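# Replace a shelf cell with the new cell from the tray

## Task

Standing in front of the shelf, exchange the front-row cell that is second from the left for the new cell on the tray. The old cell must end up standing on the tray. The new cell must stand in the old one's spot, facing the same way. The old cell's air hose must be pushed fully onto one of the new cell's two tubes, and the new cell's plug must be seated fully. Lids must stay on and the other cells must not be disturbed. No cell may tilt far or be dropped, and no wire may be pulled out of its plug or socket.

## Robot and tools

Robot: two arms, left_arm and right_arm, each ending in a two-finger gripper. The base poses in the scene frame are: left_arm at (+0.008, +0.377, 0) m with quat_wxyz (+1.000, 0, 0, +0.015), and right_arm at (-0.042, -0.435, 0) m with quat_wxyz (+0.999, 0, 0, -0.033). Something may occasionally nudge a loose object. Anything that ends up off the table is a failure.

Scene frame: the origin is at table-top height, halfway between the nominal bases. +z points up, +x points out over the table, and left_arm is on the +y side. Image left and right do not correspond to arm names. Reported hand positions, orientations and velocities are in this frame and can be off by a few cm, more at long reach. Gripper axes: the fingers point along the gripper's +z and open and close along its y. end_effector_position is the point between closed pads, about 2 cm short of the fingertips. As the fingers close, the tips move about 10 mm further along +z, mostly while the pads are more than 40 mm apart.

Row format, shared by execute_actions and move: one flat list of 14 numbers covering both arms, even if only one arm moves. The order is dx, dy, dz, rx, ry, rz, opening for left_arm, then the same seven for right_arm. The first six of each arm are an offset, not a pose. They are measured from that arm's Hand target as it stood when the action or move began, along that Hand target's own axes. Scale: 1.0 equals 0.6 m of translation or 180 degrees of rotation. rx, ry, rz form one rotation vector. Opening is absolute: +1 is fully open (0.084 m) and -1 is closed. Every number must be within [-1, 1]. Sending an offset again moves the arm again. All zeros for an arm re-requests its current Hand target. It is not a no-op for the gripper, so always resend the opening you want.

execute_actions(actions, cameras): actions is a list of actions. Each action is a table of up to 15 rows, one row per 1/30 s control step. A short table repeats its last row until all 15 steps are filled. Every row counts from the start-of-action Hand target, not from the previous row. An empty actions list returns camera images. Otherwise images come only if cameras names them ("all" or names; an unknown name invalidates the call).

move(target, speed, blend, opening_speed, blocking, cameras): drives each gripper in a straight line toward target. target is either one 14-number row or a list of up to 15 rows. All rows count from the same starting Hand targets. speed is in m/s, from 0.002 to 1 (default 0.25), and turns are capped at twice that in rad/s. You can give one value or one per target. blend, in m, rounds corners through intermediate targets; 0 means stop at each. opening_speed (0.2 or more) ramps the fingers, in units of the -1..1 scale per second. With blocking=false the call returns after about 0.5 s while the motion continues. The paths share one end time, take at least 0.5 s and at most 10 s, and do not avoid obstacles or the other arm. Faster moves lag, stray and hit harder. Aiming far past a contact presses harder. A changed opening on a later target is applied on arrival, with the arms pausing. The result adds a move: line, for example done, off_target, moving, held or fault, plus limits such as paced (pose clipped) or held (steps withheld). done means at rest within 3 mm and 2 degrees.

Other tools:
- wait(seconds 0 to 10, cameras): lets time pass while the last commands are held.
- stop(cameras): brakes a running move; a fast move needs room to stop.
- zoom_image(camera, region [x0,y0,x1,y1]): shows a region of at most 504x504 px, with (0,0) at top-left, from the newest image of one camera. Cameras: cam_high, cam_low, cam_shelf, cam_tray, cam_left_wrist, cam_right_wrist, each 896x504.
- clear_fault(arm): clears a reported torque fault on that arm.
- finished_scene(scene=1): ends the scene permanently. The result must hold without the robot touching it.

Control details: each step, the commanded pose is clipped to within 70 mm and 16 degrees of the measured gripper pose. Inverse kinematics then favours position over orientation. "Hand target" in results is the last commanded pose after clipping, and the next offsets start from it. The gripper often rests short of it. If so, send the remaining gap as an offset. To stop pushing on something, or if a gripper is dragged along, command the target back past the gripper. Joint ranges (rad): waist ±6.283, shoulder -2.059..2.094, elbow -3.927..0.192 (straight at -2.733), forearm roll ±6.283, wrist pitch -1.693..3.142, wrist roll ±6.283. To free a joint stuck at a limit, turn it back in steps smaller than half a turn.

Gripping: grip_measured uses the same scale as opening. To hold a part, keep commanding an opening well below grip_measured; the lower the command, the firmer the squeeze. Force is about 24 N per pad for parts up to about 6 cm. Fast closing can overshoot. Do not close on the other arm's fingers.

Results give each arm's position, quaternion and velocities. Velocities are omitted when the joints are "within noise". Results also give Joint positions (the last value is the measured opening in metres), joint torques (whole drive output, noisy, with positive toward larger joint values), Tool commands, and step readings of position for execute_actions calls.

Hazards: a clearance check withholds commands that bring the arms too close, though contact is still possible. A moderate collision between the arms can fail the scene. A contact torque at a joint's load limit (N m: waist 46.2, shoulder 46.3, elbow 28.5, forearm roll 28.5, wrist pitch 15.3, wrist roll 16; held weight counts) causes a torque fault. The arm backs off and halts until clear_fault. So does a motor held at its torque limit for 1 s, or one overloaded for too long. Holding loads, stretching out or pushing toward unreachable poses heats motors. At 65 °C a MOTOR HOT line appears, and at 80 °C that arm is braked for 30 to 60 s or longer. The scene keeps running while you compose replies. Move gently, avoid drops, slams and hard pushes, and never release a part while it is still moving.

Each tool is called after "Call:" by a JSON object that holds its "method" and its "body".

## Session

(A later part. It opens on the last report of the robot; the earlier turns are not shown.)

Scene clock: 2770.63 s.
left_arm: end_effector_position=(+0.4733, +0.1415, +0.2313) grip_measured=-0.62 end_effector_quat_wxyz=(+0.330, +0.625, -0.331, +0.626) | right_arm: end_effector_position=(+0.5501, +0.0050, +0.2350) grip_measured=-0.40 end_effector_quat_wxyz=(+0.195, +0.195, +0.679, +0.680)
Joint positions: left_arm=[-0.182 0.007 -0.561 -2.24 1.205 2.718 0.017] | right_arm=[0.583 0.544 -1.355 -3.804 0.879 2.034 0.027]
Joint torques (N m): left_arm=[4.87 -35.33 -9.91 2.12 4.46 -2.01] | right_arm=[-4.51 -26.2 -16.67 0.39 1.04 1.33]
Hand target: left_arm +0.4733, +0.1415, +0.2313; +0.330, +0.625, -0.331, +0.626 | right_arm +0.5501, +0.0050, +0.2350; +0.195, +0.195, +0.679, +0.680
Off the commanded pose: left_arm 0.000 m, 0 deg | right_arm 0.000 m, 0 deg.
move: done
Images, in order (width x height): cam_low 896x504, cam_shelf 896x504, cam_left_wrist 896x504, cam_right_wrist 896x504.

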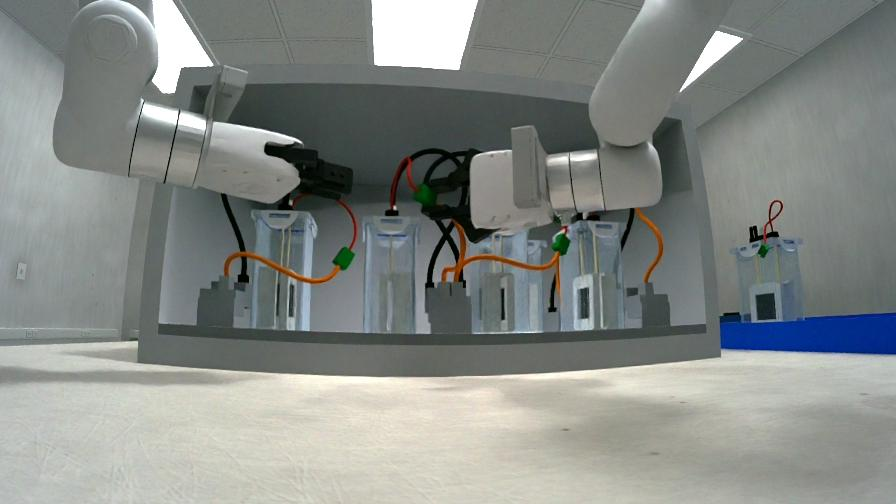

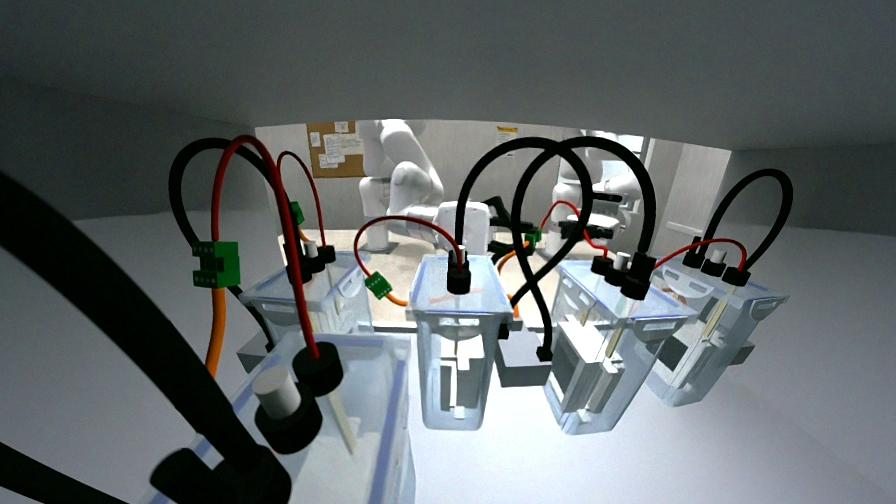

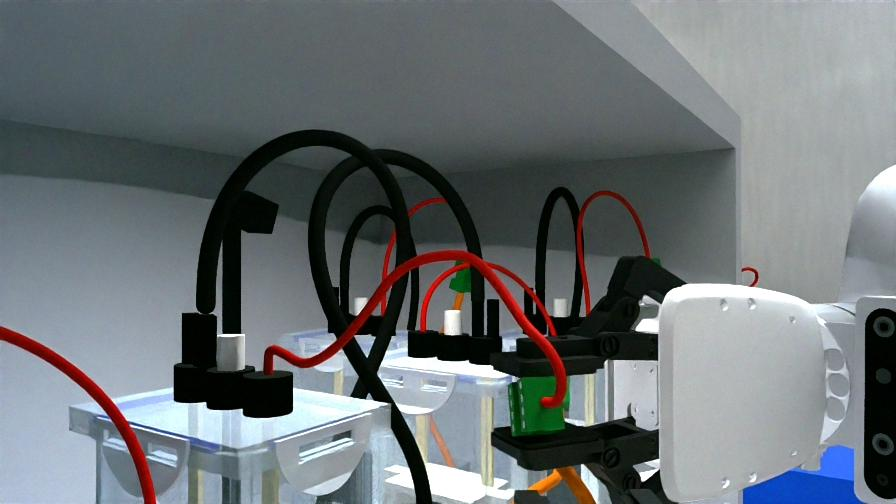

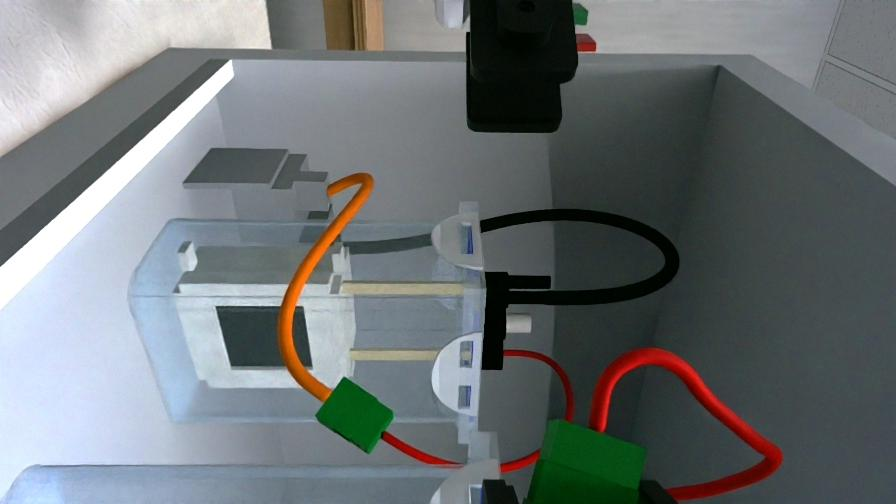

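Call:
{"method": "move", "body": {"target": [[0, 0, 0, 0, 0, 0, -0.6, 0, 0, 0, 0, 0, 0, -0.1],[0, 0, 0, 0, 0, 0, -0.6, 0, 0, -0.05, 0, 0, 0, -0.1],[0, 0, 0, 0, 0, 0, -0.6, 0, 0, -0.2, 0, 0, 0, -0.1]], "speed": [0.05, 0.03, 0.08], "cameras": ["all"]}}

Scene clock: 2779.87 s.
left_arm: end_effector_position=(+0.4733, +0.1415, +0.2313) grip_measured=-0.62 end_effector_quat_wxyz=(+0.330, +0.625, -0.331, +0.626) | right_arm: end_effector_position=(+0.4865, -0.0967, +0.2349) grip_measured=-0.11 end_effector_quat_wxyz=(+0.195, +0.195, +0.679, +0.680)
Joint positions: left_arm=[-0.182 0.007 -0.561 -2.24 1.205 2.718 0.017] | right_arm=[0.434 0.258 -0.913 -3.898 1.062 2.003 0.039]
Joint torques (N m): left_arm=[4.72 -35.02 -10.04 1.88 4.29 -2.01] | right_arm=[-4.53 -27.9 -10.69 -3.27 4 -1.62]
Hand target: left_arm +0.4733, +0.1415, +0.2313; +0.330, +0.625, -0.331, +0.626 | right_arm +0.4865, -0.0967, +0.2349; +0.195, +0.195, +0.679, +0.680
Off the commanded pose: left_arm 0.000 m, 0 deg | right_arm 0.000 m, 0 deg.
move: done

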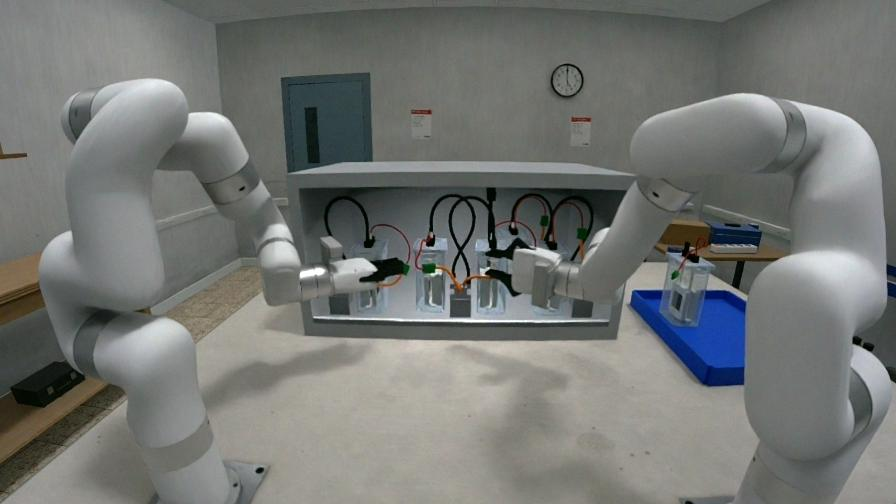

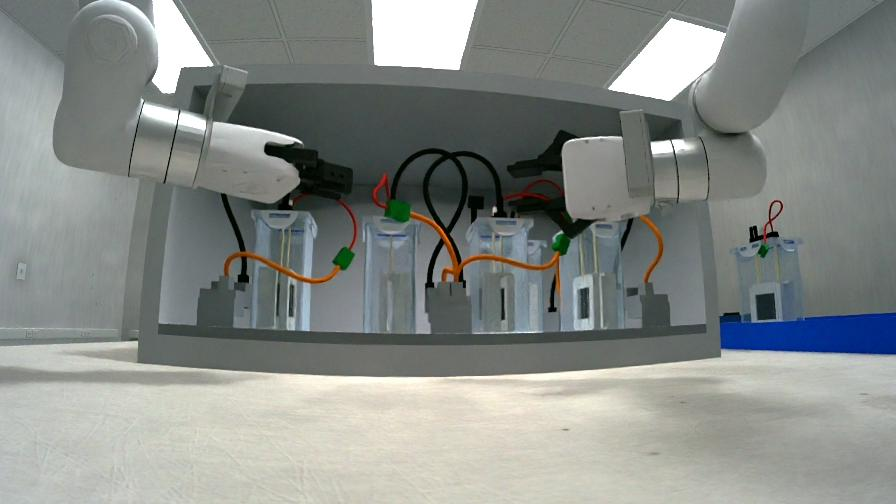

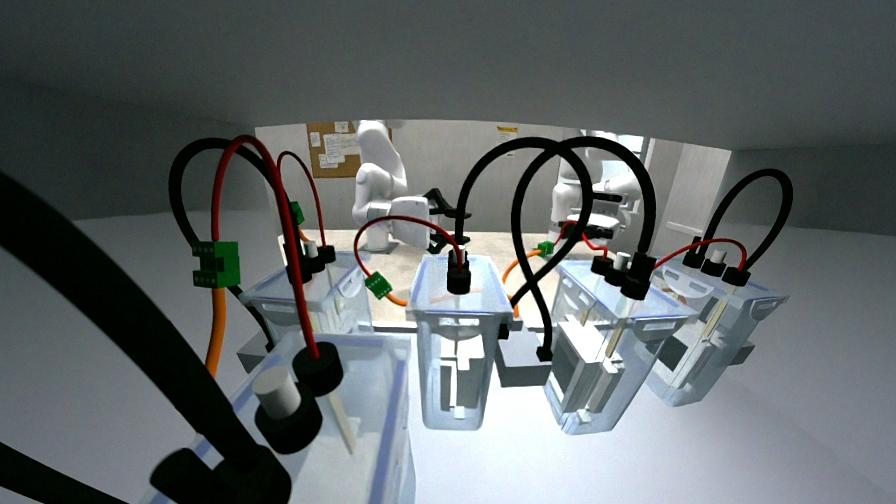

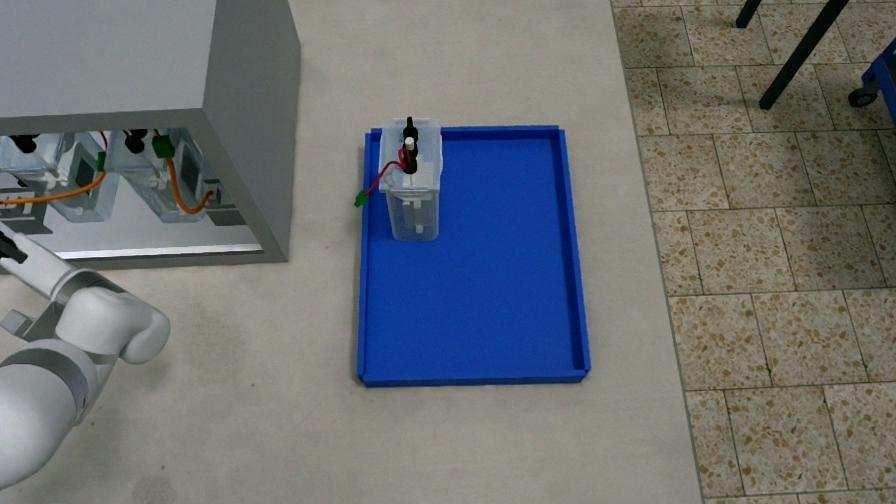

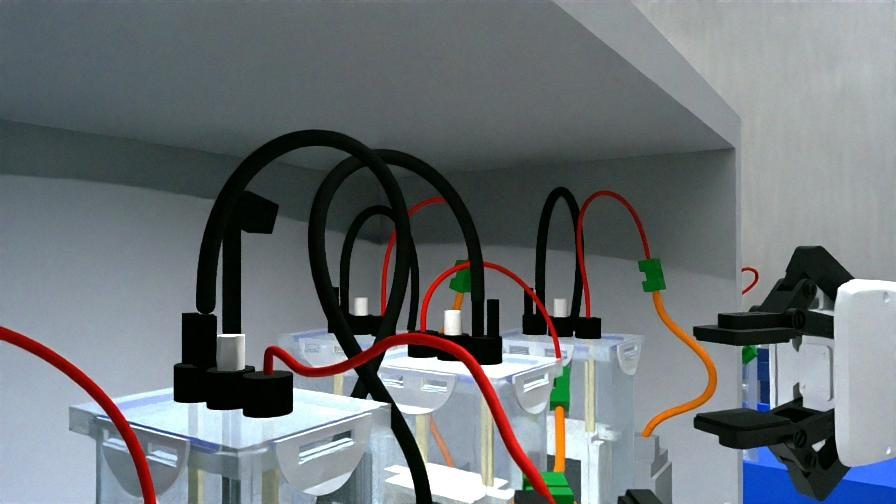

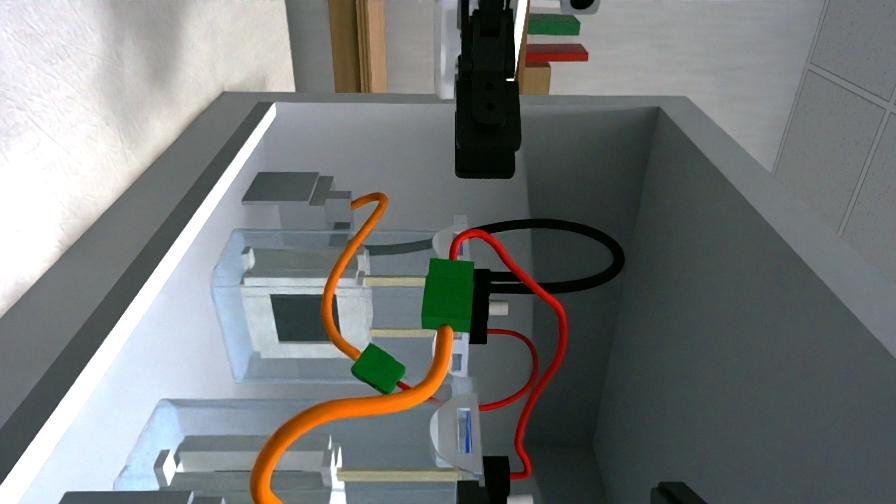

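Call:
{"method": "zoom_image", "body": {"camera": "cam_right_wrist", "region": [390, 230, 510, 350]}}

Call:
{"method": "zoom_image", "body": {"camera": "cam_low", "region": [360, 160, 480, 290]}}

Call:
{"method": "zoom_image", "body": {"camera": "cam_shelf", "region": [510, 215, 590, 275]}}

Call:
{"method": "zoom_image", "body": {"camera": "cam_tray", "region": [330, 100, 470, 260]}}

Scaled by 4.200 from the camera's 896x504 image, which has a finer 1280x720 frame.

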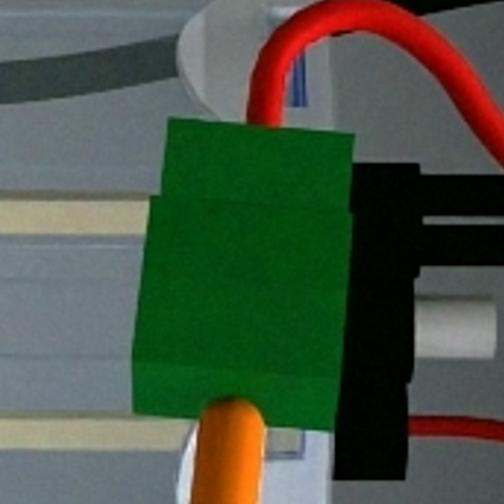

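Scaled by 3.877 from the camera's 896x504 image, which has a finer 1280x720 frame.

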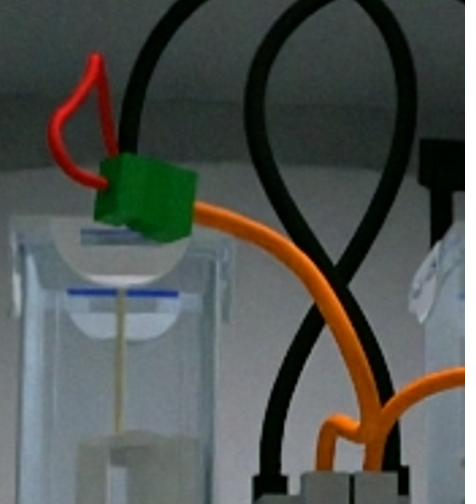

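Scaled by 6.300 from the camera's 896x504 image, which has a finer 1280x720 frame.

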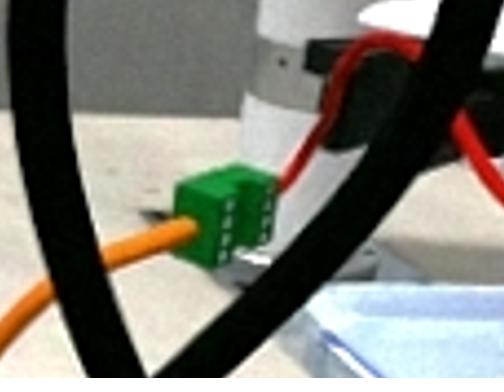

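Scaled by 3.150 from the camera's 896x504 image, which has a finer 1280x720 frame.

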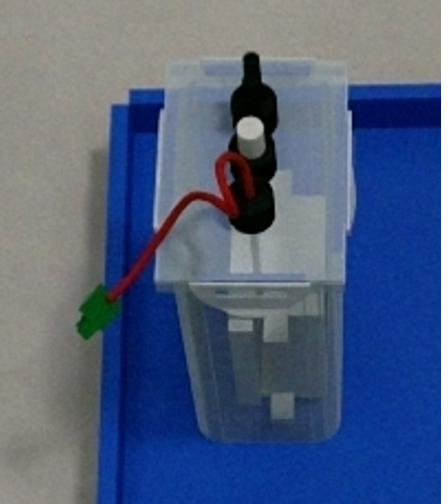

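Call:
{"method": "move", "body": {"target": [0, 0, -0.1, 0, 0, 0, -0.6, 0, 0, -0.15, 0, 0, 0, -0.1], "speed": 0.15, "cameras": ["cam_low", "cam_shelf", "cam_high", "cam_left_wrist"]}}

Call:
{"method": "zoom_image", "body": {"camera": "cam_left_wrist", "region": [180, 120, 620, 480]}}

Call:
{"method": "zoom_image", "body": {"camera": "cam_shelf", "region": [490, 130, 720, 440]}}

Scene clock: 2788.13 s.
left_arm: end_effector_position=(+0.4395, +0.1911, +0.2313) grip_measured=-0.62 end_effector_quat_wxyz=(+0.330, +0.625, -0.331, +0.625) | right_arm: end_effector_position=(+0.4387, -0.1730, +0.2348) grip_measured=-0.11 end_effector_quat_wxyz=(+0.195, +0.195, +0.679, +0.680)
Joint positions: left_arm=[-0.019 -0.109 -0.422 -2.091 1.287 2.689 0.017] | right_arm=[0.27 0.07 -0.652 -4.037 1.182 2.015 0.039]
Joint torques (N m): left_arm=[4.57 -30.93 -9.45 1.99 4.81 -1.96] | right_arm=[-4.67 -23.59 -9.84 -3.35 4.05 2.31]
Hand target: left_arm +0.4395, +0.1911, +0.2313; +0.330, +0.625, -0.331, +0.626 | right_arm +0.4387, -0.1730, +0.2349; +0.195, +0.195, +0.679, +0.680
Off the commanded pose: left_arm 0.000 m, 0 deg | right_arm 0.000 m, 0 deg.
move: done
Images, in order (width x height): cam_high 896x504, cam_low 896x504, cam_shelf 896x504, cam_left_wrist 896x504.

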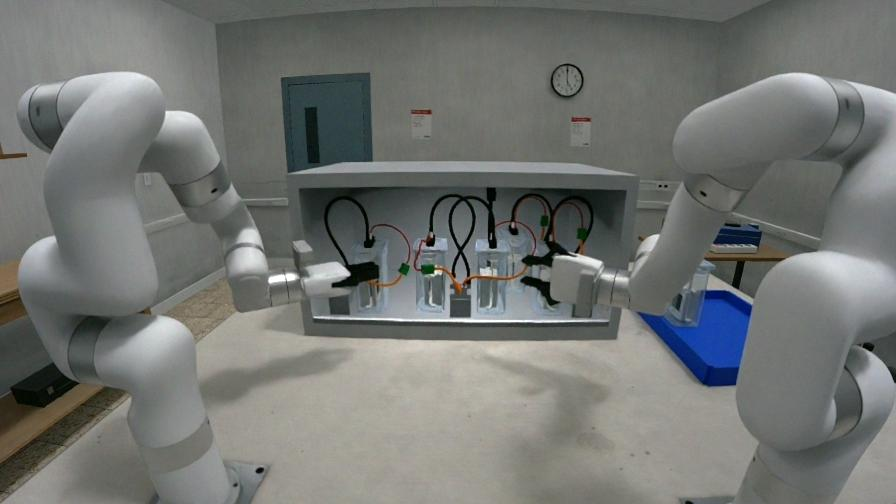

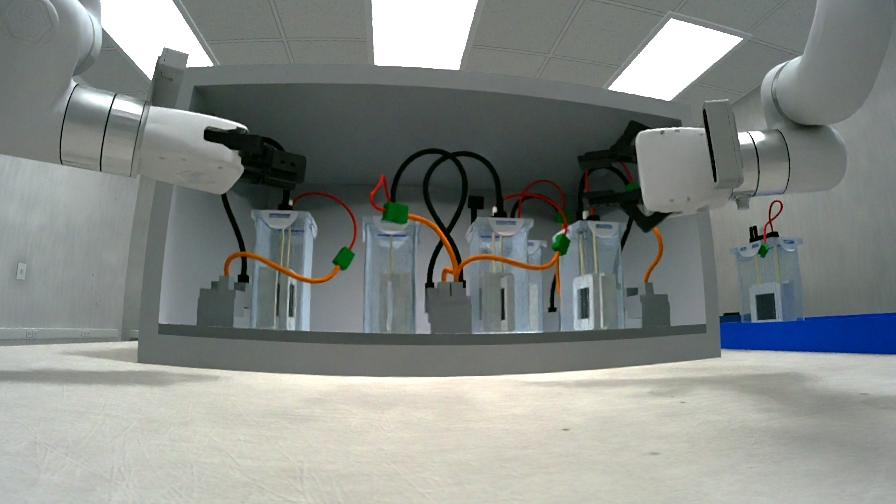

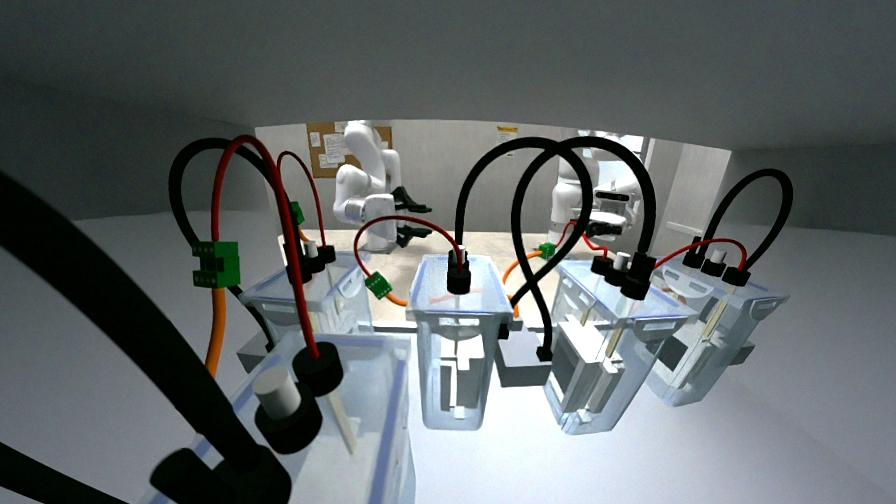

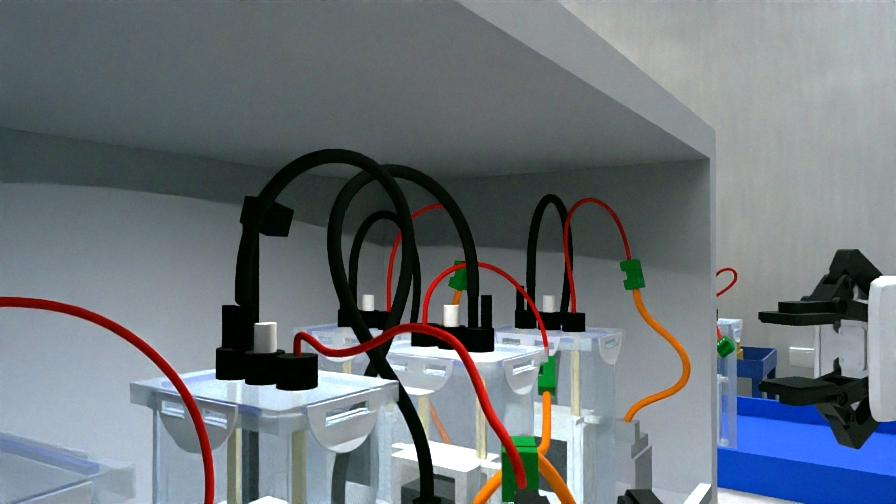

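Scaled by 1.145 from the camera's 896x504 image, which has a finer 1280x720 frame.

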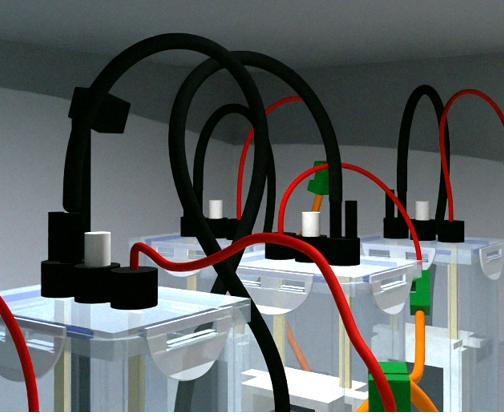

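Scaled by 1.626 from the camera's 896x504 image, which has a finer 1280x720 frame.

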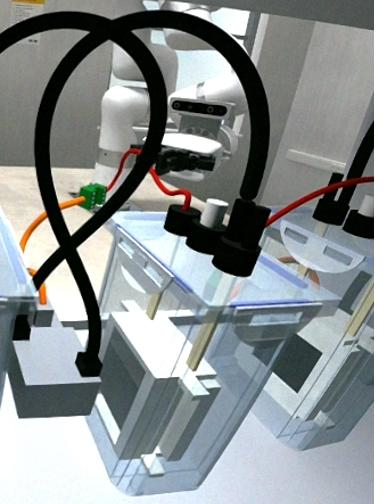

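Call:
{"method": "finished_scene", "body": {}}

The scene is finished: the task was done.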